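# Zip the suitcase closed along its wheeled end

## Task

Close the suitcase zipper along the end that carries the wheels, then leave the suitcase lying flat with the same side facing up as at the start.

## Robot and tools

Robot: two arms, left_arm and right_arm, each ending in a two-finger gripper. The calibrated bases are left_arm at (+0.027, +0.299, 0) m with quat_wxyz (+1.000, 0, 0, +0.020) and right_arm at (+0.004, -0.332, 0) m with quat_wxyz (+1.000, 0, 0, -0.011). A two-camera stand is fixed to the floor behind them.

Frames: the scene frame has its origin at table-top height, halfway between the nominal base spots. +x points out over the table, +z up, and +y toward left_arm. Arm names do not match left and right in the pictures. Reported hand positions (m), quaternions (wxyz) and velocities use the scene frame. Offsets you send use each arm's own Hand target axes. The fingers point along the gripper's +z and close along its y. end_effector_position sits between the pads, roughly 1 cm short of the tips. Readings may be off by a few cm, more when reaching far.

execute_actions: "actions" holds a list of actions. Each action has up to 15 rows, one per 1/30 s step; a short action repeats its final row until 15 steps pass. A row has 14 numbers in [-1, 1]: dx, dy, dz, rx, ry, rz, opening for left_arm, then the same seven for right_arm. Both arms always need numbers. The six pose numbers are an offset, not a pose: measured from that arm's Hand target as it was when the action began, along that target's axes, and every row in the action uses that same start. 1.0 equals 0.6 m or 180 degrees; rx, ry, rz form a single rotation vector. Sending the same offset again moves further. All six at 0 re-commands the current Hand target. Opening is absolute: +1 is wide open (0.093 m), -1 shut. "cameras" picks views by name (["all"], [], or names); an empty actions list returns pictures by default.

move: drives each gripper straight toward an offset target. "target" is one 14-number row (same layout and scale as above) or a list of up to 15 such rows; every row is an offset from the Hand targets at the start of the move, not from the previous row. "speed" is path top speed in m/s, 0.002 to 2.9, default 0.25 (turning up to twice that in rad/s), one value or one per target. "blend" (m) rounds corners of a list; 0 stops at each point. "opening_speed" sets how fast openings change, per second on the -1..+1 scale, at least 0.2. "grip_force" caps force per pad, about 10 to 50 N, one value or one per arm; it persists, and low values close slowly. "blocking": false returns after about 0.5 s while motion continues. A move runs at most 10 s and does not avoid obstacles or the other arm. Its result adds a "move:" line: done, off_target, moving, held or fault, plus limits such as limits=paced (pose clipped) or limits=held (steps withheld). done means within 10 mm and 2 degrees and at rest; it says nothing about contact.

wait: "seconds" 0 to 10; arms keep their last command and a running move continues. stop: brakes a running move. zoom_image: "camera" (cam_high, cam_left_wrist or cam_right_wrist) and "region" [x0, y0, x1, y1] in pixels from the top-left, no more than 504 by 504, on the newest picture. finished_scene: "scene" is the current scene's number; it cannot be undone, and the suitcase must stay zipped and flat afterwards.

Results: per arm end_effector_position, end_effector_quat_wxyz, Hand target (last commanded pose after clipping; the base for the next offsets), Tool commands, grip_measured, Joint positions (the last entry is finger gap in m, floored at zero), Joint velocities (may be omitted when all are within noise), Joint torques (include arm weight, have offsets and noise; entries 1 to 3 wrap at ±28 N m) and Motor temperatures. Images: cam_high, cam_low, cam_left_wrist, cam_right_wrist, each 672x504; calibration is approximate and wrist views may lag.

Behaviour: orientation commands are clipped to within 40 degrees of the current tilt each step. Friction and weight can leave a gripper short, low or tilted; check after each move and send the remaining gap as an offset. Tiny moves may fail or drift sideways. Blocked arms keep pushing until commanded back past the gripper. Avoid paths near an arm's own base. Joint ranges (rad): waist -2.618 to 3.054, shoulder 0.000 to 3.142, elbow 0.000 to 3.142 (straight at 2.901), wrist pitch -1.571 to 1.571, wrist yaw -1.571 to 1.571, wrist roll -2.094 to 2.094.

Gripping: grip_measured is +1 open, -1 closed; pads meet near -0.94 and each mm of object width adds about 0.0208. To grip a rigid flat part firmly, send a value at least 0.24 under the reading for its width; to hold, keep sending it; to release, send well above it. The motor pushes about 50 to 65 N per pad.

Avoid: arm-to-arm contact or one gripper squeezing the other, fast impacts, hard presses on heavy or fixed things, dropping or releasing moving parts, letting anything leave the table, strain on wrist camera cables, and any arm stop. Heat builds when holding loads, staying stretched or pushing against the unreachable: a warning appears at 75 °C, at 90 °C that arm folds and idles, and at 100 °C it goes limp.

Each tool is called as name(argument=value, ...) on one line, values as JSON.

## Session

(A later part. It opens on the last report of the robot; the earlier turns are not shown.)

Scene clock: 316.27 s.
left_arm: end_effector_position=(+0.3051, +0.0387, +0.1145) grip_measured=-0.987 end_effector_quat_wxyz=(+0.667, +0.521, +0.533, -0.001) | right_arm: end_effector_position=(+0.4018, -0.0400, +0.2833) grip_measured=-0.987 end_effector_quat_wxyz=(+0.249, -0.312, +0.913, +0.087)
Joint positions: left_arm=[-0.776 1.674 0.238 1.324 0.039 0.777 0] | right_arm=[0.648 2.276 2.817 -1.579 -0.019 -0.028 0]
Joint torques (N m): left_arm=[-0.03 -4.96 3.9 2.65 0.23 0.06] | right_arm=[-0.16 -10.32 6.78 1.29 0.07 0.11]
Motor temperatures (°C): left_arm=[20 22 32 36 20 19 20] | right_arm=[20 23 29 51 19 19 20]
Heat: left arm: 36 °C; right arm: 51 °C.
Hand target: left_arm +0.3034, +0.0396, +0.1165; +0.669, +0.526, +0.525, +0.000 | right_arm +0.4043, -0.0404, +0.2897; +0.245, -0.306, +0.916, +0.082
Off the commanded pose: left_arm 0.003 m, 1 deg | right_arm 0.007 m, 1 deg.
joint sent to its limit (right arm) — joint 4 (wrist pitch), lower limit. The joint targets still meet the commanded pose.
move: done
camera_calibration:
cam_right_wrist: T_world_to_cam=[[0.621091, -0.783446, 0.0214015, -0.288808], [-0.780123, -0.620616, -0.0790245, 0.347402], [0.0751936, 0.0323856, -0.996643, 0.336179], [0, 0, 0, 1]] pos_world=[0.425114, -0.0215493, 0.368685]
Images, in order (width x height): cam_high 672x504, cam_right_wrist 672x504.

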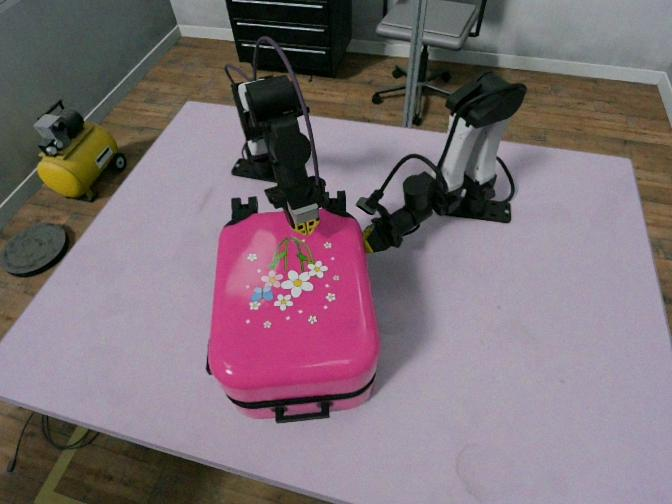

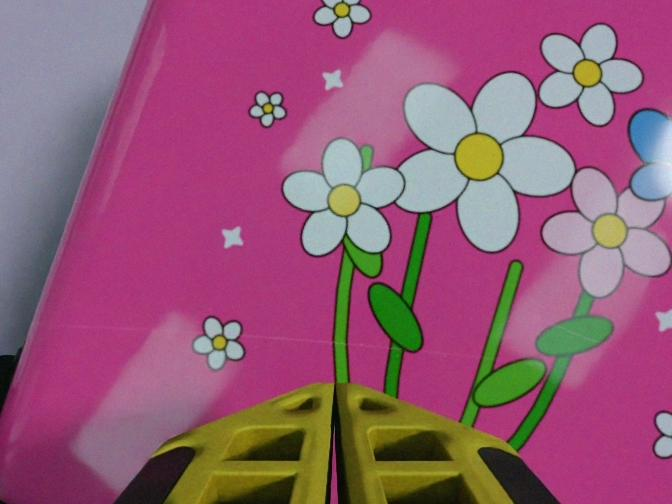

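move(target=[0,0,0,0,0,0,-1,0.033,0,0.058,0,0,0,-1], speed=0.06)

move(target=[0,0,0,0,0,0,-1,0.025,0,0.044,0,0,0,-1], speed=0.06, cameras=["cam_left_wrist","cam_right_wrist"])

Scene clock: 326.13 s.
left_arm: end_effector_position=(+0.3048, +0.0384, +0.1145) grip_measured=-0.987 end_effector_quat_wxyz=(+0.667, +0.522, +0.532, -0.001) | right_arm: end_effector_position=(+0.4023, -0.0415, +0.2417) grip_measured=-0.987 end_effector_quat_wxyz=(+0.228, -0.312, +0.919, +0.077)
Joint positions: left_arm=[-0.776 1.674 0.238 1.324 0.041 0.779 0] | right_arm=[0.647 2.111 2.35 -1.323 -0.013 -0.026 0]
Joint torques (N m): left_arm=[0.06 -5.11 3.96 2.68 0.21 0.06] | right_arm=[-0.14 -12.38 3.99 1.48 0 0.1]
Motor temperatures (°C): left_arm=[20 23 31 36 20 19 20] | right_arm=[20 25 30 46 18 19 20]
Heat: left arm: 36 °C; right arm: 46 °C.
Hand target: left_arm +0.3033, +0.0396, +0.1165; +0.669, +0.526, +0.525, +0.000 | right_arm +0.4046, -0.0403, +0.2497; +0.246, -0.306, +0.916, +0.082
Off the commanded pose: left_arm 0.003 m, 1 deg | right_arm 0.008 m, 2 deg.
move: done

Scene clock: 327.07 s.
left_arm: end_effector_position=(+0.3048, +0.0384, +0.1145) grip_measured=-0.987 end_effector_quat_wxyz=(+0.667, +0.522, +0.532, -0.001) | right_arm: end_effector_position=(+0.4019, -0.0421, +0.2389) grip_measured=-0.987 end_effector_quat_wxyz=(+0.261, -0.309, +0.911, +0.086)
Joint positions: left_arm=[-0.776 1.674 0.238 1.324 0.041 0.779 0] | right_arm=[0.647 1.996 2.124 -1.143 -0.011 -0.026 0]
Joint torques (N m): left_arm=[0.01 -4.94 3.89 2.7 0.2 0.08] | right_arm=[-0.06 -7.97 3.02 1.55 -0.01 0.1]
Heat: left arm: 36 °C; right arm: 46 °C.
Hand target: left_arm +0.3033, +0.0396, +0.1165; +0.669, +0.526, +0.525, +0.000 | right_arm +0.4048, -0.0403, +0.2193; +0.246, -0.306, +0.916, +0.082
Off the commanded pose: left_arm 0.003 m, 1 deg | right_arm 0.020 m, 2 deg.
move: off_target (right_arm)
camera_calibration:
cam_left_wrist: T_world_to_cam=[[-0.544613, -0.451217, -0.706966, 0.265372], [0.0968154, 0.803484, -0.587401, 0.0455111], [0.833081, -0.388351, -0.393903, -0.106372], [0, 0, 0, 1]] pos_world=[0.228736, 0.0418633, 0.172442]
cam_right_wrist: T_world_to_cam=[[0.615649, -0.78751, 0.0283775, -0.289126], [-0.781937, -0.614966, -0.101938, 0.349009], [0.0977283, 0.0405685, -0.994386, 0.282705], [0, 0, 0, 1]] pos_world=[0.423275, -0.0245294, 0.324899]
Images, in order (width x height): cam_left_wrist 672x504, cam_right_wrist 672x504.

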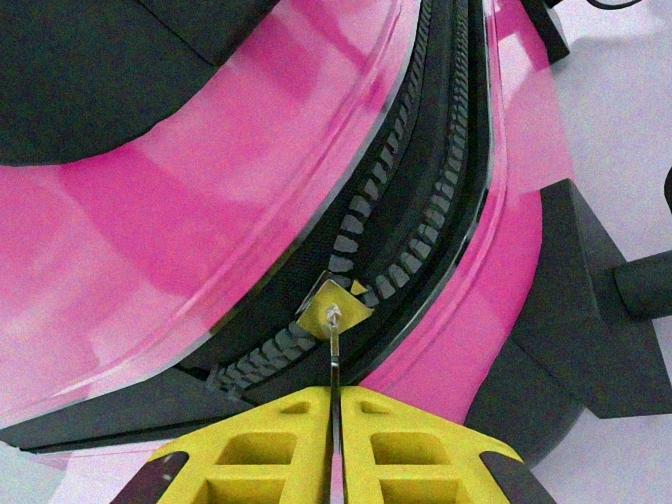

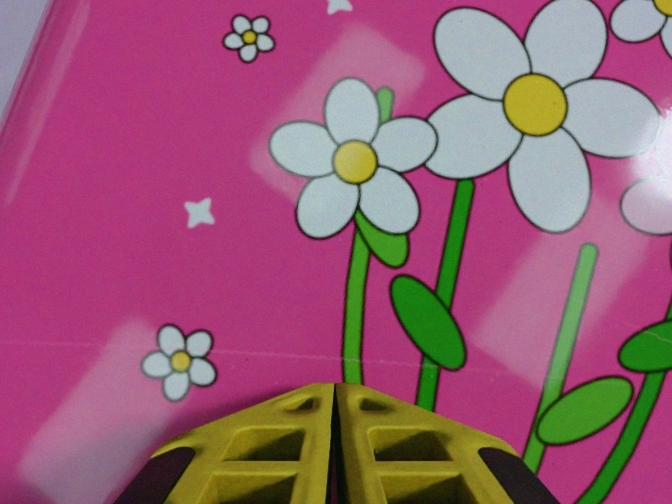

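move(target=[0,0,0,0,0,0,-1,0.0167,0,0.0288,0,0,0,-1], speed=0.06)

move(target=[-0.052,-0.0468,0.0235,0,0,0,-1,0,0,0,0,0,0,-1], speed=0.06, cameras=["cam_left_wrist","cam_right_wrist"])

Scene clock: 339.37 s.
left_arm: end_effector_position=(+0.3048, +0.0384, +0.1145) grip_measured=-0.987 end_effector_quat_wxyz=(+0.667, +0.522, +0.532, -0.001) | right_arm: end_effector_position=(+0.4035, -0.0418, +0.2379) grip_measured=-0.987 end_effector_quat_wxyz=(+0.286, -0.306, +0.903, +0.092)
Joint positions: left_arm=[-0.776 1.674 0.238 1.324 0.041 0.78 0] | right_arm=[0.647 1.936 2.004 -1.028 -0.007 -0.026 0]
Joint torques (N m): left_arm=[0.16 -5.04 3.85 2.66 0.26 0.11] | right_arm=[-0.13 -5.14 2.78 1.39 -0.05 0.09]
Heat: left arm: 36 °C; right arm: 44 °C.
Hand target: left_arm +0.3033, +0.0396, +0.1165; +0.669, +0.526, +0.525, +0.000 | right_arm +0.4047, -0.0403, +0.1995; +0.246, -0.306, +0.916, +0.082
Off the commanded pose: left_arm 0.003 m, 1 deg | right_arm 0.039 m, 5 deg.
move: off_target (right_arm)

Scene clock: 340.57 s.
left_arm: end_effector_position=(+0.2971, +0.0263, +0.1147) grip_measured=-0.987 end_effector_quat_wxyz=(+0.665, +0.501, +0.553, +0.041) | right_arm: end_effector_position=(+0.4045, -0.0423, +0.2383) grip_measured=-0.987 end_effector_quat_wxyz=(+0.288, -0.305, +0.903, +0.090)
Joint positions: left_arm=[-0.919 1.682 0.258 1.307 -0.203 0.774 0] | right_arm=[0.647 1.936 2.004 -1.025 -0.001 -0.026 0]
Joint torques (N m): left_arm=[-3.32 -3.07 6.97 2.6 0.73 -0.09] | right_arm=[-0.09 -5.04 2.86 1.39 -0.09 0.11]
Heat: left arm: 36 °C; right arm: 44 °C.
Hand target: left_arm +0.2837, -0.0002, +0.1172; +0.669, +0.526, +0.525, +0.000 | right_arm +0.4048, -0.0403, +0.1995; +0.246, -0.306, +0.916, +0.082
Off the commanded pose: left_arm 0.030 m, 6 deg | right_arm 0.039 m, 5 deg.
move: off_target (left_arm, right_arm)
camera_calibration:
cam_left_wrist: T_world_to_cam=[[-0.487971, -0.489272, -0.72284, 0.241856], [0.0236612, 0.820409, -0.571287, 0.0756484], [0.872539, -0.295875, -0.388759, -0.119352], [0, 0, 0, 1]] pos_world=[0.220368, 0.0209571, 0.171641]
cam_right_wrist: T_world_to_cam=[[0.609669, -0.791711, 0.0386878, -0.29109], [-0.778566, -0.60728, -0.158257, 0.363235], [0.148788, 0.0663633, -0.98664, 0.260471], [0, 0, 0, 1]] pos_world=[0.421517, -0.0271596, 0.325738]
Images, in order (width x height): cam_left_wrist 672x504, cam_right_wrist 672x504.

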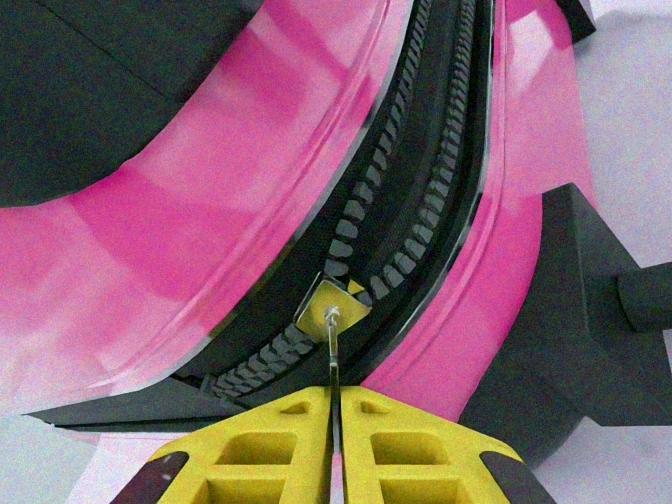

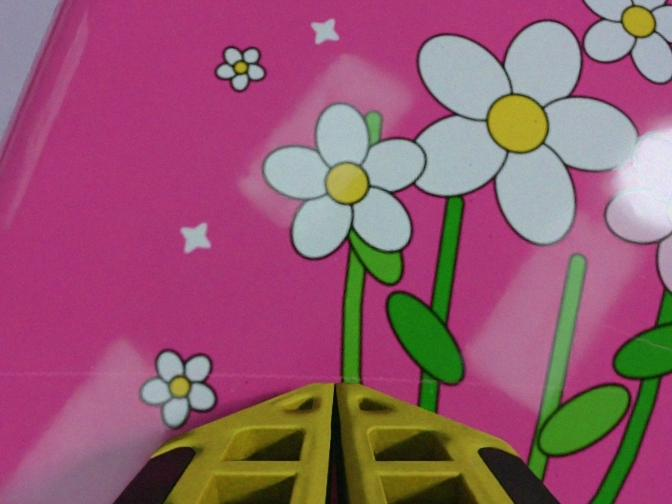

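move(target=[0,0,0,0,0,0,-1,0.042,0,0.072,0,0,0,-1], speed=0.06)

move(target=[-0.044,-0.0398,0.02,0,0,0,-1,0,0,0,0,0,0,-1], speed=0.06, cameras=["cam_left_wrist","cam_right_wrist"])

Scene clock: 349.13 s.
left_arm: end_effector_position=(+0.2972, +0.0264, +0.1147) grip_measured=-0.987 end_effector_quat_wxyz=(+0.665, +0.501, +0.553, +0.041) | right_arm: end_effector_position=(+0.4153, -0.0348, +0.2368) grip_measured=-0.987 end_effector_quat_wxyz=(+0.355, -0.297, +0.880, +0.110)
Joint positions: left_arm=[-0.919 1.682 0.258 1.307 -0.204 0.774 0] | right_arm=[0.647 1.847 1.785 -0.748 0 -0.026 0]
Joint torques (N m): left_arm=[-3.44 -3.04 6.79 2.61 0.74 -0.03] | right_arm=[-0.1 -0.51 1.44 0.9 -0.11 0.1]
Heat: left arm: 35 °C; right arm: 42 °C.
Hand target: left_arm +0.2837, -0.0001, +0.1172; +0.669, +0.526, +0.525, +0.000 | right_arm +0.4046, -0.0404, +0.1494; +0.246, -0.306, +0.916, +0.082
Off the commanded pose: left_arm 0.030 m, 6 deg | right_arm 0.088 m, 14 deg.
move: off_target (left_arm, right_arm)

Scene clock: 350.23 s.
left_arm: end_effector_position=(+0.2867, -0.0002, +0.1150) grip_measured=-0.987 end_effector_quat_wxyz=(+0.663, +0.494, +0.560, +0.054) | right_arm: end_effector_position=(+0.4167, -0.0365, +0.2370) grip_measured=-0.987 end_effector_quat_wxyz=(+0.357, -0.295, +0.880, +0.105)
Joint positions: left_arm=[-1.049 1.724 0.326 1.275 -0.364 0.759 0] | right_arm=[0.646 1.847 1.785 -0.747 0.01 -0.026 0]
Joint torques (N m): left_arm=[-4.26 -3.52 7.24 2.56 0.94 -0.07] | right_arm=[0.02 -0.53 1.43 0.85 -0.22 0.11]
Heat: left arm: 35 °C; right arm: 42 °C.
Hand target: left_arm +0.2672, -0.0338, +0.1177; +0.669, +0.526, +0.525, +0.000 | right_arm +0.4045, -0.0403, +0.1494; +0.246, -0.306, +0.916, +0.082
Off the commanded pose: left_arm 0.039 m, 8 deg | right_arm 0.089 m, 14 deg.
move: off_target (left_arm, right_arm)
camera_calibration:
cam_left_wrist: T_world_to_cam=[[-0.470358, -0.501229, -0.726315, 0.219389], [-0.00152158, 0.823502, -0.567312, 0.104565], [0.882475, -0.265734, -0.388103, -0.120913], [0, 0, 0, 1]] pos_world=[0.210053, -0.00827609, 0.17174]
cam_right_wrist: T_world_to_cam=[[0.597256, -0.80042, 0.0511137, -0.292056], [-0.754562, -0.582354, -0.302491, 0.401243], [0.271886, 0.142096, -0.951781, 0.200224], [0, 0, 0, 1]] pos_world=[0.422756, -0.0285532, 0.32687]
Images, in order (width x height): cam_left_wrist 672x504, cam_right_wrist 672x504.

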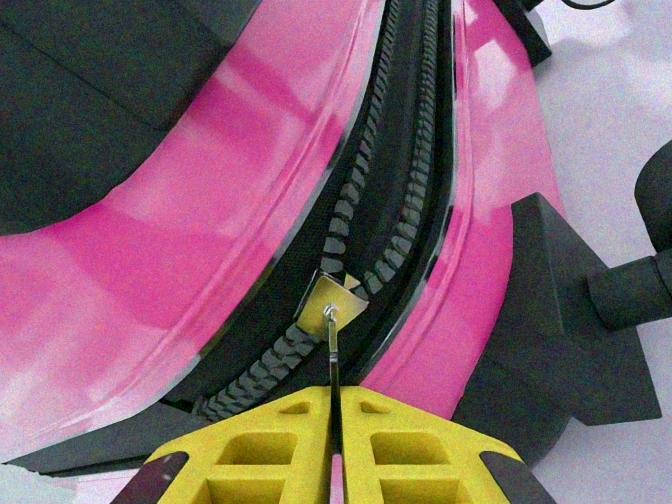

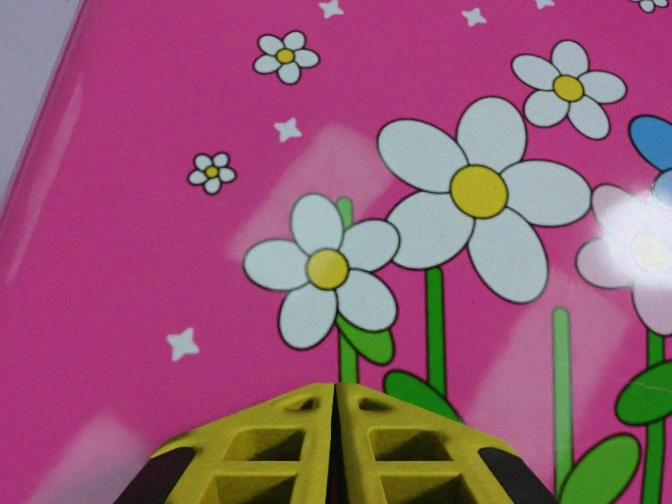

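move(target=[-0.04,-0.0335,0.042,0,0,0,-1,0,0,0,0,0,0,-1], speed=0.06, cameras=["cam_high","cam_left_wrist"])

Scene clock: 357.20 s.
left_arm: end_effector_position=(+0.2849, -0.0360, +0.1153) grip_measured=-0.987 end_effector_quat_wxyz=(+0.663, +0.490, +0.563, +0.057) | right_arm: end_effector_position=(+0.4229, -0.0423, +0.2369) grip_measured=-0.987 end_effector_quat_wxyz=(+0.362, -0.286, +0.882, +0.094)
Joint positions: left_arm=[-1.133 1.806 0.451 1.227 -0.459 0.746 0] | right_arm=[0.637 1.85 1.785 -0.74 0.034 -0.026 0]
Joint torques (N m): left_arm=[-4.31 -4.04 8.1 2.48 0.98 -0.06] | right_arm=[0.64 -0.76 1.61 0.78 -0.43 0.11]
Motor temperatures (°C): left_arm=[21 23 32 36 20 19 20] | right_arm=[19 24 28 40 18 19 20]
Heat: left arm: 36 °C; right arm: 40 °C.
Hand target: left_arm +0.2631, -0.0737, +0.1178; +0.669, +0.526, +0.525, +0.000 | right_arm +0.4046, -0.0404, +0.1493; +0.246, -0.306, +0.916, +0.082
Off the commanded pose: left_arm 0.044 m, 9 deg | right_arm 0.089 m, 14 deg.
move: off_target (left_arm, right_arm)
camera_calibration:
cam_left_wrist: T_world_to_cam=[[-0.464302, -0.507438, -0.7259, 0.198845], [-0.0107644, 0.822771, -0.56827, 0.136936], [0.885611, -0.256035, -0.387477, -0.129346], [0, 0, 0, 1]] pos_world=[0.208348, -0.0448824, 0.17204]
Images, in order (width x height): cam_high 672x504, cam_left_wrist 672x504.

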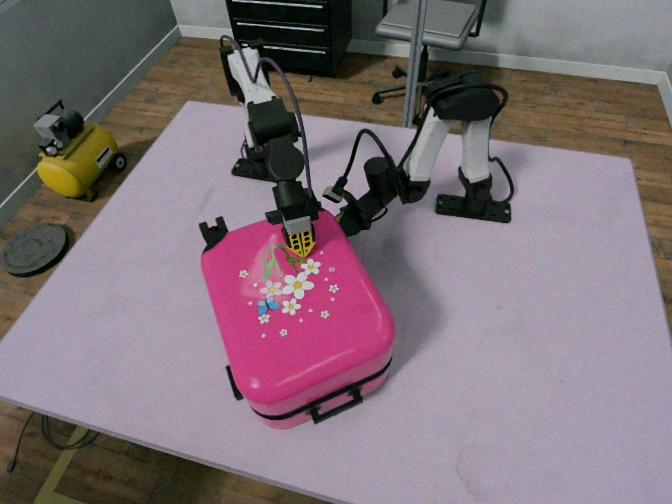

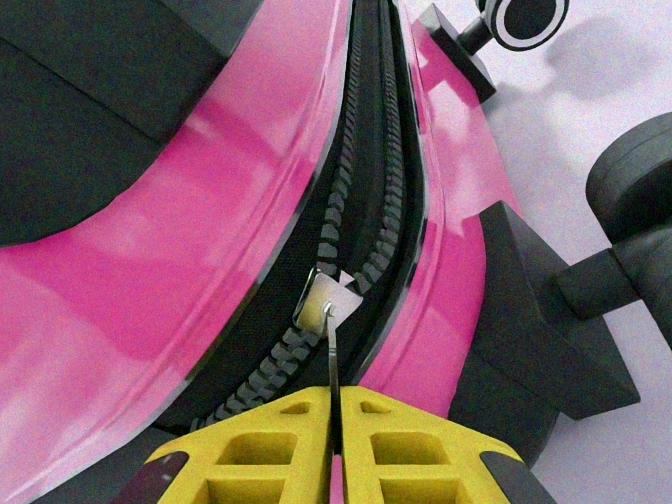

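move(target=[[0.05,0.048,-0.0175,0,0,0,-1,-0.1,0,-0.173,0,0,0,-1],[0.05,0.048,-0.0175,0,0,0,-1,-0.065,0.038,-0.193,0,0,0,-1],[0.05,0.048,-0.0175,0,0,0,-1,0.0345,0.038,-0.02,0,0,0,-1]], speed=[0.1,0.1,0.06], cameras=["cam_high","cam_left_wrist","cam_right_wrist"])

Scene clock: 390.10 s.
left_arm: end_effector_position=(+0.2876, -0.0380, +0.1170) grip_measured=-0.987 end_effector_quat_wxyz=(+0.670, +0.515, +0.535, +0.004) | right_arm: end_effector_position=(+0.3818, -0.0289, +0.2359) grip_measured=-0.987 end_effector_quat_wxyz=(+0.353, -0.297, +0.879, +0.121)
Joint positions: left_arm=[-1.05 1.801 0.43 1.264 -0.247 0.746 0] | right_arm=[0.703 1.75 1.658 -0.715 0.017 0.022 0]
Joint torques (N m): left_arm=[0.13 -6.89 3.84 2.57 0.36 0.12] | right_arm=[0.08 0.31 1.43 0.83 0.02 0.1]
Heat: left arm: 38 °C; right arm: 37 °C.
Hand target: left_arm +0.2849, -0.0370, +0.1181; +0.669, +0.526, +0.525, +0.000 | right_arm +0.3717, -0.0365, +0.1495; +0.246, -0.306, +0.916, +0.082
Off the commanded pose: left_arm 0.003 m, 2 deg | right_arm 0.087 m, 14 deg.
move: off_target (right_arm)
camera_calibration:
cam_left_wrist: T_world_to_cam=[[-0.534873, -0.464842, -0.705573, 0.219778], [0.0863723, 0.800609, -0.592929, 0.113663], [0.840506, -0.378084, -0.388075, -0.123241], [0, 0, 0, 1]] pos_world=[0.211321, -0.0354331, 0.174636]
cam_right_wrist: T_world_to_cam=[[0.611712, -0.790759, 0.0225542, -0.263555], [-0.748702, -0.587913, -0.306274, 0.377498], [0.255449, 0.170465, -0.951676, 0.214666], [0, 0, 0, 1]] pos_world=[0.389017, -0.0230657, 0.325855]
Images, in order (width x height): cam_high 672x504, cam_left_wrist 672x504, cam_right_wrist 672x504.

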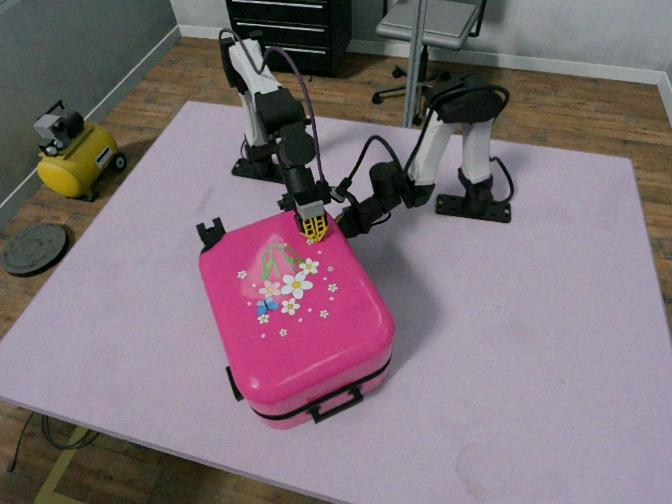

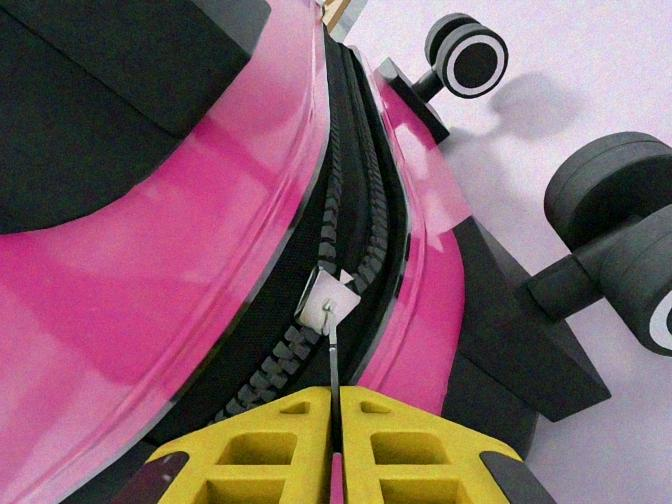

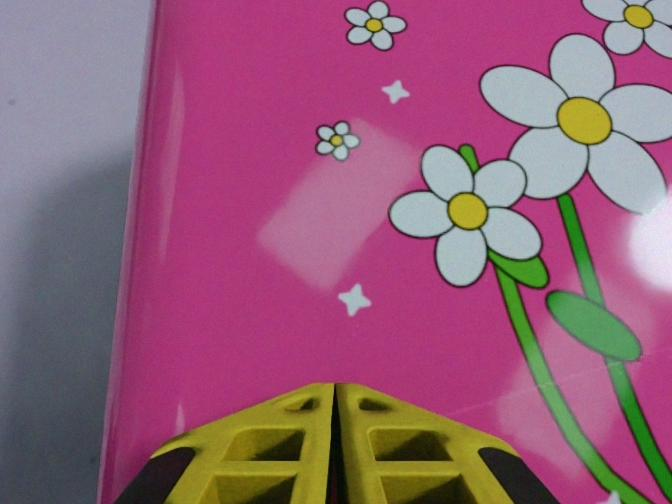

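move(target=[-0.0153,-0.0063,0.062,0,0,0,-1,0,0,0,0,0,0,-1], speed=0.06, cameras=["cam_left_wrist","cam_right_wrist"])

Scene clock: 398.27 s.
left_arm: end_effector_position=(+0.3056, -0.0522, +0.1173) grip_measured=-0.987 end_effector_quat_wxyz=(+0.669, +0.508, +0.542, +0.014) | right_arm: end_effector_position=(+0.3982, -0.0350, +0.2367) grip_measured=-0.987 end_effector_quat_wxyz=(+0.375, -0.279, +0.878, +0.099)
Joint positions: left_arm=[-1.04 1.855 0.525 1.221 -0.267 0.746 0] | right_arm=[0.692 1.764 1.658 -0.671 0.074 0.023 0]
Joint torques (N m): left_arm=[-0.85 -3.89 9.05 2.38 0.48 0.1] | right_arm=[0.94 -0.88 2.19 0.47 -0.52 0.14]
Heat: left arm: 37 °C; right arm: 36 °C.
Hand target: left_arm +0.3049, -0.0699, +0.1182; +0.669, +0.526, +0.525, +0.000 | right_arm +0.3718, -0.0365, +0.1494; +0.246, -0.306, +0.916, +0.082
Off the commanded pose: left_arm 0.018 m, 3 deg | right_arm 0.091 m, 16 deg.
move: off_target (left_arm, right_arm)
camera_calibration:
cam_left_wrist: T_world_to_cam=[[-0.520641, -0.478058, -0.707385, 0.218195], [0.0628549, 0.804827, -0.590172, 0.130736], [0.851459, -0.351731, -0.388978, -0.145425], [0, 0, 0, 1]] pos_world=[0.229207, -0.0520599, 0.174938]
cam_right_wrist: T_world_to_cam=[[0.567955, -0.820808, 0.06084, -0.27108], [-0.763186, -0.552876, -0.334478, 0.400028], [0.308179, 0.143536, -0.940438, 0.187594], [0, 0, 0, 1]] pos_world=[0.401444, -0.0282662, 0.326714]
Images, in order (width x height): cam_left_wrist 672x504, cam_right_wrist 672x504.

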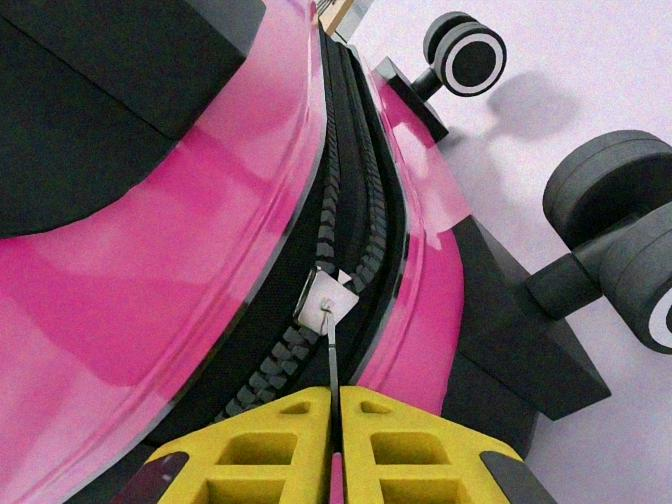

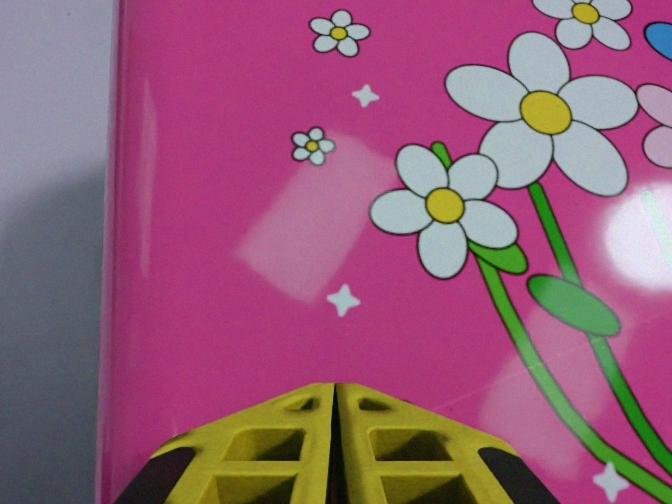

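move(target=[[0.017,0.014,-0.02,0,0,0,-1,-0.064,-0.01,-0.251,0,0,0,-1],[0.017,0.014,-0.02,0,0,0,-1,0.1437,-0.213,-0.371,0,-0.25,0,-1],[0.017,0.014,-0.02,0,0,0,-1,0.325,-0.336,-0.2837,0,-0.25,0,1]], speed=0.18, blend=[0.03,0.04,0], cameras=["cam_high","cam_right_wrist"])

Scene clock: 431.23 s.
left_arm: end_effector_position=(+0.3082, -0.0518, +0.1174) grip_measured=-0.987 end_effector_quat_wxyz=(+0.669, +0.514, +0.537, +0.004) | right_arm: end_effector_position=(+0.2885, -0.3488, +0.1927) grip_measured=+1.000 end_effector_quat_wxyz=(+0.570, -0.242, +0.761, +0.196)
Joint positions: left_arm=[-1.017 1.855 0.525 1.223 -0.219 0.746 0] | right_arm=[-0.612 1.068 0.611 -0.314 -1.167 -0.707 0.093]
Joint torques (N m): left_arm=[0.1 -6.9 4.44 2.68 0.4 0.16] | right_arm=[-0.75 -1.59 7.12 1.35 -0.61 -0.15]
Motor temperatures (°C): left_arm=[20 25 32 37 20 19 20] | right_arm=[19 21 27 35 18 19 20]
Heat: left arm: 37 °C; right arm: 35 °C.
Hand target: left_arm +0.3056, -0.0521, +0.1181; +0.669, +0.526, +0.525, +0.000 | right_arm +0.2901, -0.3503, +0.1992; +0.577, -0.252, +0.752, +0.193
Off the commanded pose: left_arm 0.003 m, 2 deg | right_arm 0.007 m, 2 deg.
move: done
camera_calibration:
cam_right_wrist: T_world_to_cam=[[0.584748, -0.811212, 0.00220461, -0.453947], [-0.540922, -0.391937, -0.74417, 0.199049], [0.604544, 0.433959, -0.667987, 0.188332], [0, 0, 0, 1]] pos_world=[0.259259, -0.371961, 0.27493]
Images, in order (width x height): cam_high 672x504, cam_right_wrist 672x504.

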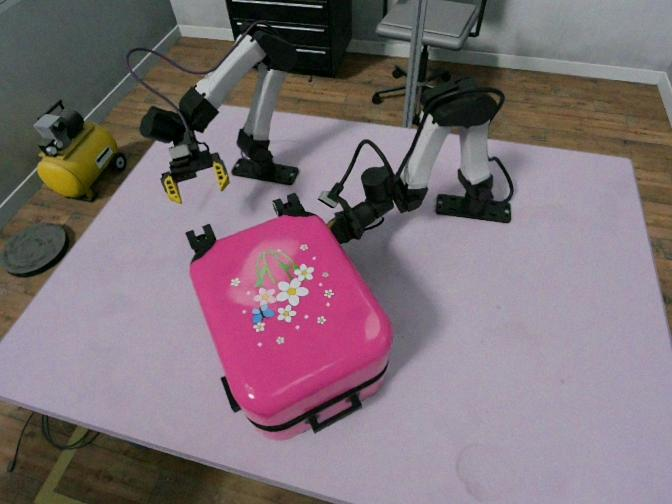

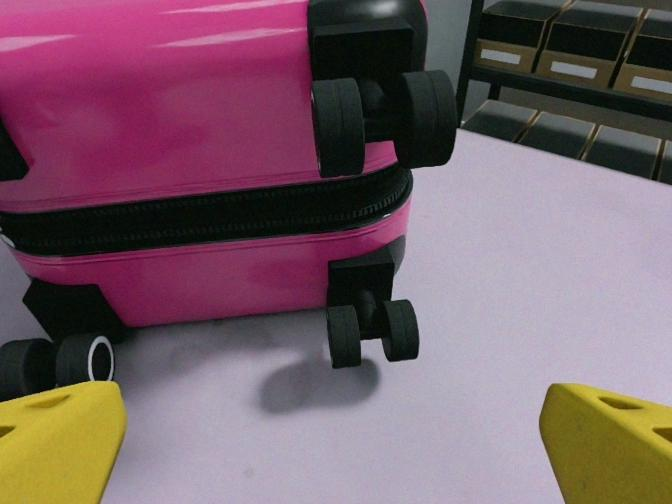

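move(target=[0,0,0,0,0,0,-1,-0.082,-0.027,0.1,0,0,0,1], speed=0.12, cameras=["cam_right_wrist"])

Scene clock: 442.87 s.
left_arm: end_effector_position=(+0.3082, -0.0518, +0.1174) grip_measured=-0.987 end_effector_quat_wxyz=(+0.669, +0.514, +0.537, +0.004) | right_arm: end_effector_position=(+0.3464, -0.3192, +0.2137) grip_measured=+1.000 end_effector_quat_wxyz=(+0.558, -0.239, +0.767, +0.209)
Joint positions: left_arm=[-1.017 1.855 0.525 1.223 -0.219 0.746 0] | right_arm=[-0.36 1.195 0.722 -0.068 -0.971 -0.404 0.093]
Joint torques (N m): left_arm=[0.27 -7.04 4.33 2.63 0.41 0.15] | right_arm=[0.46 -2.81 8.94 1.96 -0.26 0.04]
Heat: left arm: 38 °C; right arm: 36 °C.
Hand target: left_arm +0.3056, -0.0521, +0.1181; +0.669, +0.526, +0.525, +0.000 | right_arm +0.3563, -0.3208, +0.2312; +0.577, -0.251, +0.752, +0.193
Off the commanded pose: left_arm 0.003 m, 2 deg | right_arm 0.020 m, 4 deg.
move: off_target (right_arm)
camera_calibration:
cam_right_wrist: T_world_to_cam=[[0.592821, -0.804815, -0.0289067, -0.45789], [-0.561176, -0.387081, -0.731608, 0.263518], [0.57762, 0.449935, -0.681113, 0.171802], [0, 0, 0, 1]] pos_world=[0.320091, -0.343813, 0.296573]
Images, in order (width x height): cam_right_wrist 672x504.

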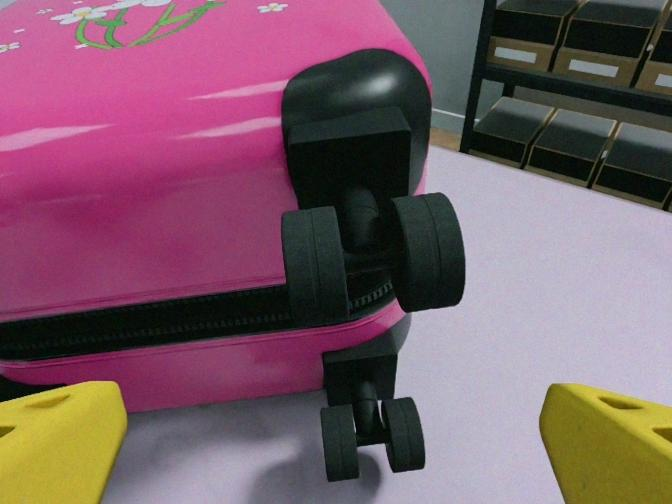

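move(target=[[0,0,0,0,0,0,-1,-0.005,-0.02,0.133,0,0,0,1],[0,0,0,0,0,0,-1,-0.005,-0.02,0.133,0,0,0,-0.1]], speed=0.08, opening_speed=0.7, cameras=["cam_right_wrist","cam_left_wrist"])

Scene clock: 454.87 s.
left_arm: end_effector_position=(+0.3082, -0.0518, +0.1174) grip_measured=-0.987 end_effector_quat_wxyz=(+0.669, +0.514, +0.537, +0.004) | right_arm: end_effector_position=(+0.4141, -0.2835, +0.1952) grip_measured=+0.093 end_effector_quat_wxyz=(+0.555, -0.245, +0.768, +0.203)
Joint positions: left_arm=[-1.017 1.855 0.525 1.223 -0.219 0.746 0] | right_arm=[-0.154 1.451 0.811 0.201 -0.786 -0.279 0.05]
Joint torques (N m): left_arm=[0.25 -6.89 4.3 2.64 0.39 0.15] | right_arm=[0.38 -4.64 8.84 2.1 -0.15 0.12]
Heat: left arm: 39 °C; right arm: 39 °C.
Hand target: left_arm +0.3056, -0.0521, +0.1181; +0.669, +0.526, +0.525, +0.000 | right_arm +0.4257, -0.2836, +0.2135; +0.577, -0.252, +0.752, +0.193
Off the commanded pose: left_arm 0.003 m, 2 deg | right_arm 0.022 m, 3 deg.
move: off_target (right_arm); target 2's new opening was sent with right_arm's hand 0.022 m and 4 deg from that target
camera_calibration:
cam_left_wrist: T_world_to_cam=[[-0.534701, -0.468032, -0.703592, 0.224293], [0.0804555, 0.800634, -0.593728, 0.125015], [0.841203, -0.374074, -0.390444, -0.145213], [0, 0, 0, 1]] pos_world=[0.232025, -0.0494352, 0.175338]
cam_right_wrist: T_world_to_cam=[[0.596462, -0.802498, -0.0151763, -0.473308], [-0.559373, -0.402049, -0.724885, 0.295404], [0.575617, 0.440855, -0.688703, 0.103828], [0, 0, 0, 1]] pos_world=[0.387787, -0.306835, 0.278458]
Images, in order (width x height): cam_left_wrist 672x504, cam_right_wrist 672x504.

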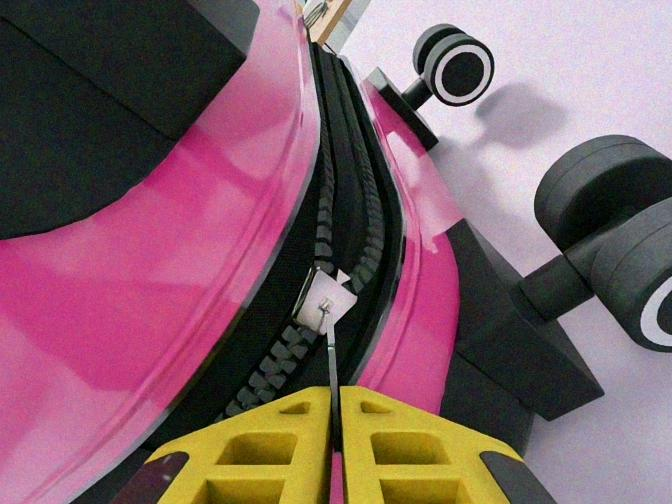

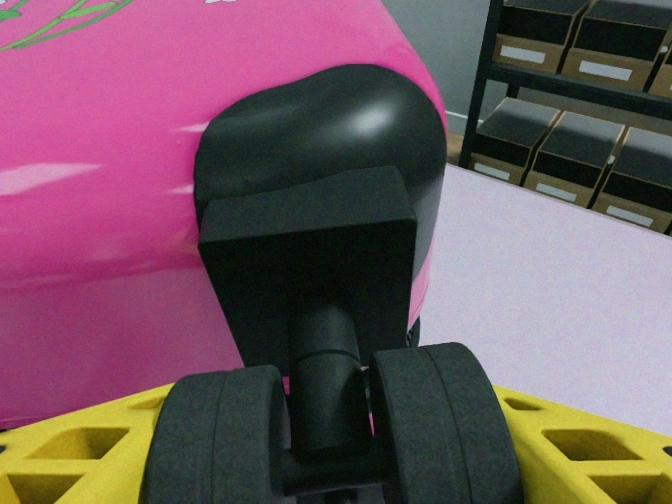

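move(target=[[0,0,0,0,0,0,-1,0.097,0,0.026,0,0,0,-0.3],[-0.017,-0.003,0.098,0,0,0,-1,0.097,0.083,0.026,0,0,0,-0.3]], speed=0.05, cameras=["cam_right_wrist","cam_left_wrist"])

Scene clock: 466.77 s.
left_arm: end_effector_position=(+0.3515, -0.0625, +0.1191) grip_measured=-0.987 end_effector_quat_wxyz=(+0.669, +0.487, +0.559, +0.050) | right_arm: end_effector_position=(+0.4193, -0.2881, +0.1894) grip_measured=+0.068 end_effector_quat_wxyz=(+0.632, -0.176, +0.739, +0.151)
Joint positions: left_arm=[-0.982 1.949 0.687 1.157 -0.298 0.761 0] | right_arm=[-0.096 1.461 0.599 0.676 -0.578 -0.101 0.048]
Joint torques (N m): left_arm=[-2.24 -4.33 10.4 2.28 1.11 0.01] | right_arm=[5.81 -4.7 2.17 1.17 -1.06 -0.93]
Motor temperatures (°C): left_arm=[20 27 31 39 20 19 20] | right_arm=[19 21 30 40 18 19 21]
Heat: left arm: 39 °C; right arm: 40 °C.
Hand target: left_arm +0.3414, -0.0999, +0.1177; +0.669, +0.526, +0.525, +0.000 | right_arm +0.3958, -0.2437, +0.1532; +0.577, -0.252, +0.752, +0.193
Off the commanded pose: left_arm 0.039 m, 8 deg | right_arm 0.062 m, 12 deg.
move: off_target (left_arm, right_arm)
camera_calibration:
cam_left_wrist: T_world_to_cam=[[-0.466455, -0.514747, -0.719344, 0.218579], [0.000708006, 0.813018, -0.582238, 0.158544], [0.884545, -0.272097, -0.378872, -0.195353], [0, 0, 0, 1]] pos_world=[0.274643, -0.0695413, 0.175531]
cam_right_wrist: T_world_to_cam=[[0.440911, -0.897264, 0.022694, -0.449439], [-0.505211, -0.268998, -0.820001, 0.325964], [0.741862, 0.350082, -0.571912, -0.0191647], [0, 0, 0, 1]] pos_world=[0.377061, -0.308872, 0.26653]
Images, in order (width x height): cam_left_wrist 672x504, cam_right_wrist 672x504.

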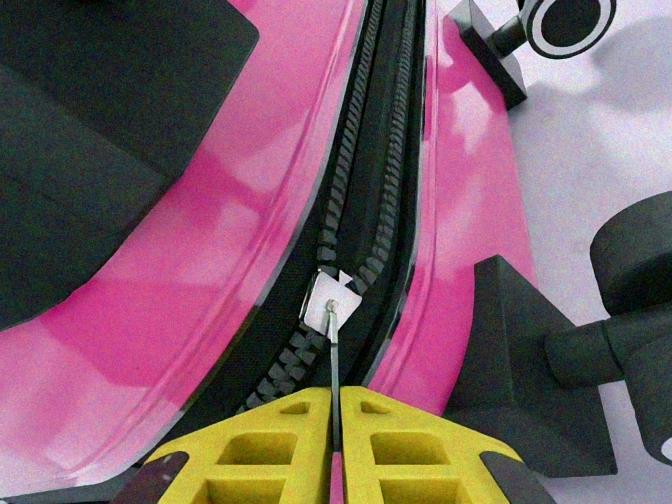

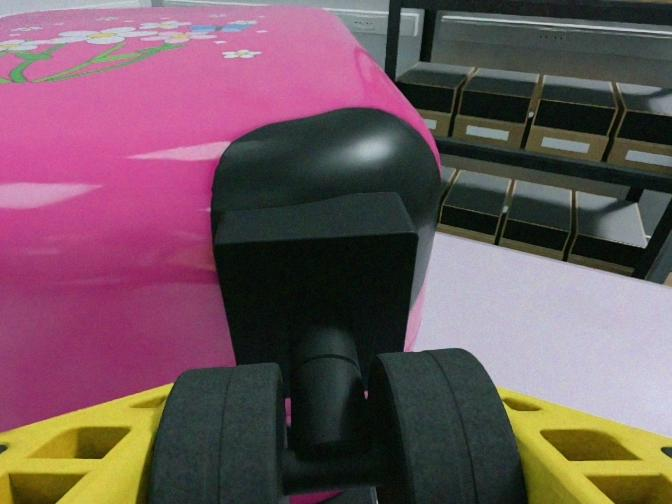

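move(target=[-0.046,-0.037,0.059,0,0,0,-1,-0.01,0.077,0.036,0,0,0,-0.3], speed=0.05, cameras=["cam_high","cam_left_wrist"])

Scene clock: 478.10 s.
left_arm: end_effector_position=(+0.3737, -0.0951, +0.1251) grip_measured=-0.987 end_effector_quat_wxyz=(+0.672, +0.467, +0.570, +0.075) | right_arm: end_effector_position=(+0.4122, -0.2585, +0.1868) grip_measured=+0.066 end_effector_quat_wxyz=(+0.638, -0.134, +0.748, +0.126)
Joint positions: left_arm=[-1.014 2.045 0.879 1.072 -0.396 0.761 0] | right_arm=[0.071 1.408 0.535 0.71 -0.32 -0.035 0.048]
Joint torques (N m): left_arm=[-5.56 -5.83 9.26 2.28 1.34 -0.06] | right_arm=[7.76 -3.52 3.17 1.35 -1.75 -0.9]
Heat: left arm: 38 °C; right arm: 38 °C.
Hand target: left_arm +0.3417, -0.1500, +0.1179; +0.669, +0.526, +0.525, +0.000 | right_arm +0.3859, -0.1933, +0.1535; +0.577, -0.252, +0.752, +0.193
Off the commanded pose: left_arm 0.064 m, 12 deg | right_arm 0.078 m, 17 deg.
move: off_target (left_arm, right_arm)
camera_calibration:
cam_left_wrist: T_world_to_cam=[[-0.421483, -0.545963, -0.724069, 0.197252], [-0.0446221, 0.809975, -0.584764, 0.205534], [0.905738, -0.214158, -0.365753, -0.225545], [0, 0, 0, 1]] pos_world=[0.296594, -0.107088, 0.180519]
Images, in order (width x height): cam_high 672x504, cam_left_wrist 672x504.

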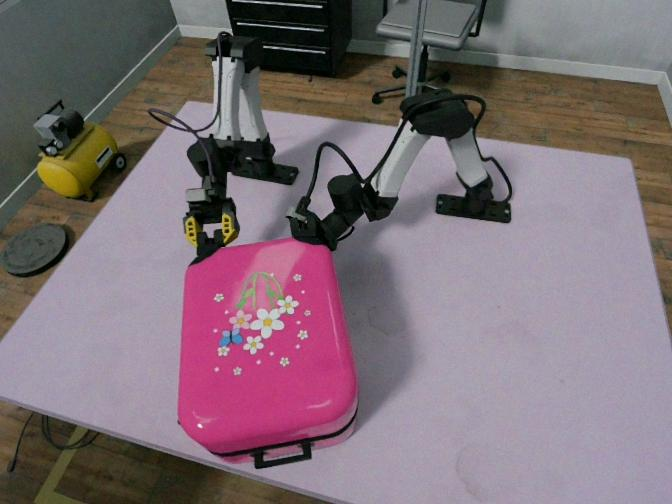

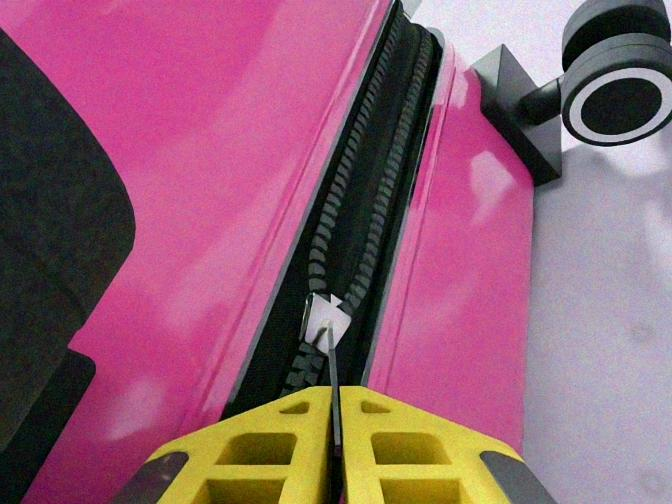

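move(target=[-0.07,-0.063,0.047,0,0,0,-1,0.004,0.033,-0.016,0,0,0,-0.3], speed=0.05, cameras=["cam_high","cam_left_wrist"])

Scene clock: 488.20 s.
left_arm: end_effector_position=(+0.3627, -0.1110, +0.1280) grip_measured=-0.987 end_effector_quat_wxyz=(+0.683, +0.399, +0.606, +0.084) | right_arm: end_effector_position=(+0.3989, -0.2628, +0.1876) grip_measured=+0.065 end_effector_quat_wxyz=(+0.647, -0.122, +0.745, +0.110)
Joint positions: left_arm=[-1.108 2.104 0.954 1.086 -0.608 0.668 0] | right_arm=[0.084 1.346 0.473 0.729 -0.265 -0.032 0.048]
Joint torques (N m): left_arm=[-8.31 -5.01 13.41 1.64 2 0.73] | right_arm=[10.28 -4.86 2.78 1.16 -1.9 -0.8]
Heat: left arm: 38 °C; right arm: 37 °C.
Hand target: left_arm +0.3217, -0.2099, +0.1179; +0.669, +0.526, +0.525, +0.000 | right_arm +0.3661, -0.1835, +0.1536; +0.577, -0.252, +0.752, +0.193
Off the commanded pose: left_arm 0.107 m, 20 deg | right_arm 0.092 m, 19 deg.
move: off_target (left_arm, right_arm)
camera_calibration:
cam_left_wrist: T_world_to_cam=[[-0.357586, -0.661589, -0.659115, 0.141721], [-0.150303, 0.737351, -0.658576, 0.259394], [0.921705, -0.136431, -0.363106, -0.215486], [0, 0, 0, 1]] pos_world=[0.28828, -0.126902, 0.185997]
Images, in order (width x height): cam_high 672x504, cam_left_wrist 672x504.

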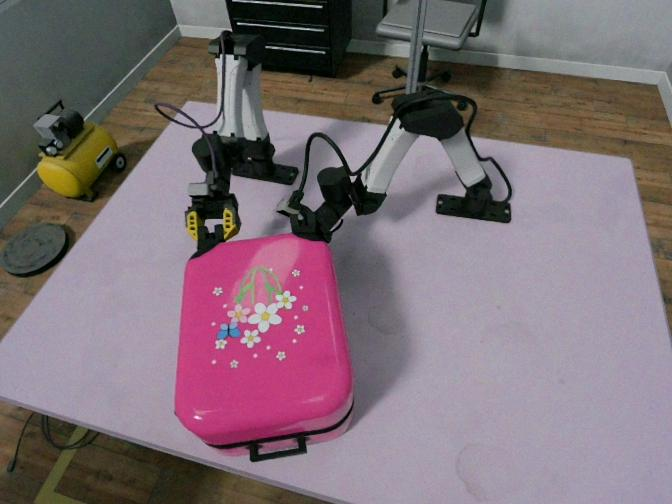

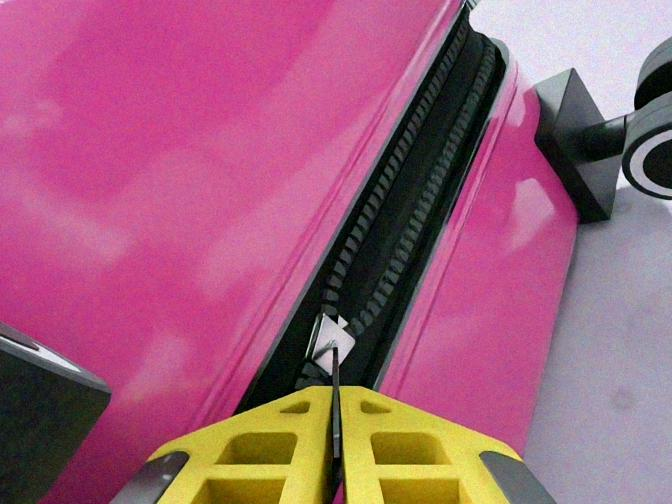

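move(target=[-0.0535,-0.0465,0.047,0,0,0,-1,-0.008,0.04,0.029,0,0,0,-0.3], speed=0.05, cameras=["cam_high","cam_left_wrist"])

Scene clock: 497.30 s.
left_arm: end_effector_position=(+0.3666, -0.1257, +0.1405) grip_measured=-0.987 end_effector_quat_wxyz=(+0.686, +0.374, +0.609, +0.134) | right_arm: end_effector_position=(+0.3898, -0.2460, +0.1880) grip_measured=+0.064 end_effector_quat_wxyz=(+0.648, -0.107, +0.746, +0.109)
Joint positions: left_arm=[-1.15 2.154 1.076 1.048 -0.752 0.724 0] | right_arm=[0.173 1.309 0.445 0.726 -0.157 0.002 0.048]
Joint torques (N m): left_arm=[-0.91 -9.76 5.78 2.36 0.41 -0.07] | right_arm=[0.01 -3.89 5.61 1.96 -0.12 -0.1]
Motor temperatures (°C): left_arm=[23 27 37 36 23 19 20] | right_arm=[23 22 28 36 21 20 21]
Heat: left arm: 37 °C; right arm: 36 °C.
Hand target: left_arm +0.3610, -0.1334, +0.1393; +0.687, +0.389, +0.602, +0.119 (not the last commanded pose) | right_arm +0.3892, -0.2443, +0.1872; +0.647, -0.115, +0.746, +0.109 (not the last commanded pose)
Off the commanded pose: left_arm 0.147 m, 25 deg | right_arm 0.101 m, 21 deg.
move: held (left_arm, right_arm; a check stopped the path); limits=held
pose unreachable (left arm): on one or more control steps of this call, first in action 0 (counted from 0), this arm could not follow its commanded pose, so it was not sent that pose on those steps. It may still have moved: this result reports where it is.
cause: moving toward the commanded pose would bring a part of the arm too close to another arm (this arm's wrist camera and the right arm's wrist (the part past joint 5), along the way the arms are being sent, or toward where that arm still pushes).
pose unreachable (right arm): on one or more control steps of this call, first in action 0 (counted from 0), this arm could not follow its commanded pose, so it was not sent that pose on those steps. It may still have moved: this result reports where it is.
cause: moving toward the commanded pose would bring a part of the arm too close to another arm (this arm's wrist (the part past joint 4) and the left arm's wrist camera, along the way the arms are being sent, or toward where that arm still pushes).
camera_calibration:
cam_left_wrist: T_world_to_cam=[[-0.261231, -0.676323, -0.688727, 0.10859], [-0.194953, 0.735766, -0.648569, 0.293865], [0.945384, -0.0351567, -0.324056, -0.217909], [0, 0, 0, 1]] pos_world=[0.291665, -0.150435, 0.194766]
Images, in order (width x height): cam_high 672x504, cam_left_wrist 672x504.

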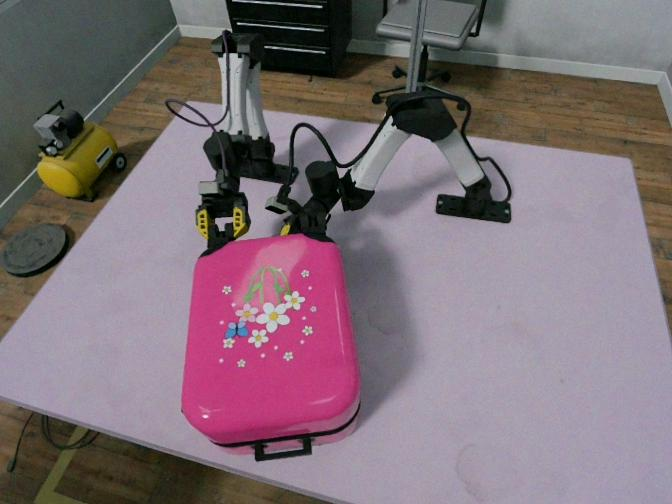

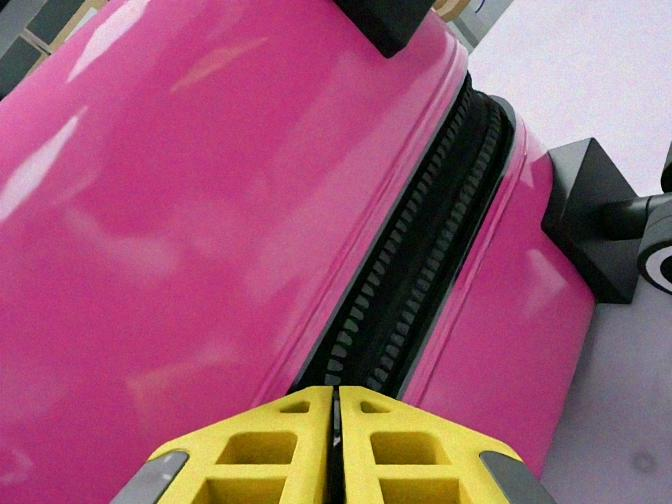

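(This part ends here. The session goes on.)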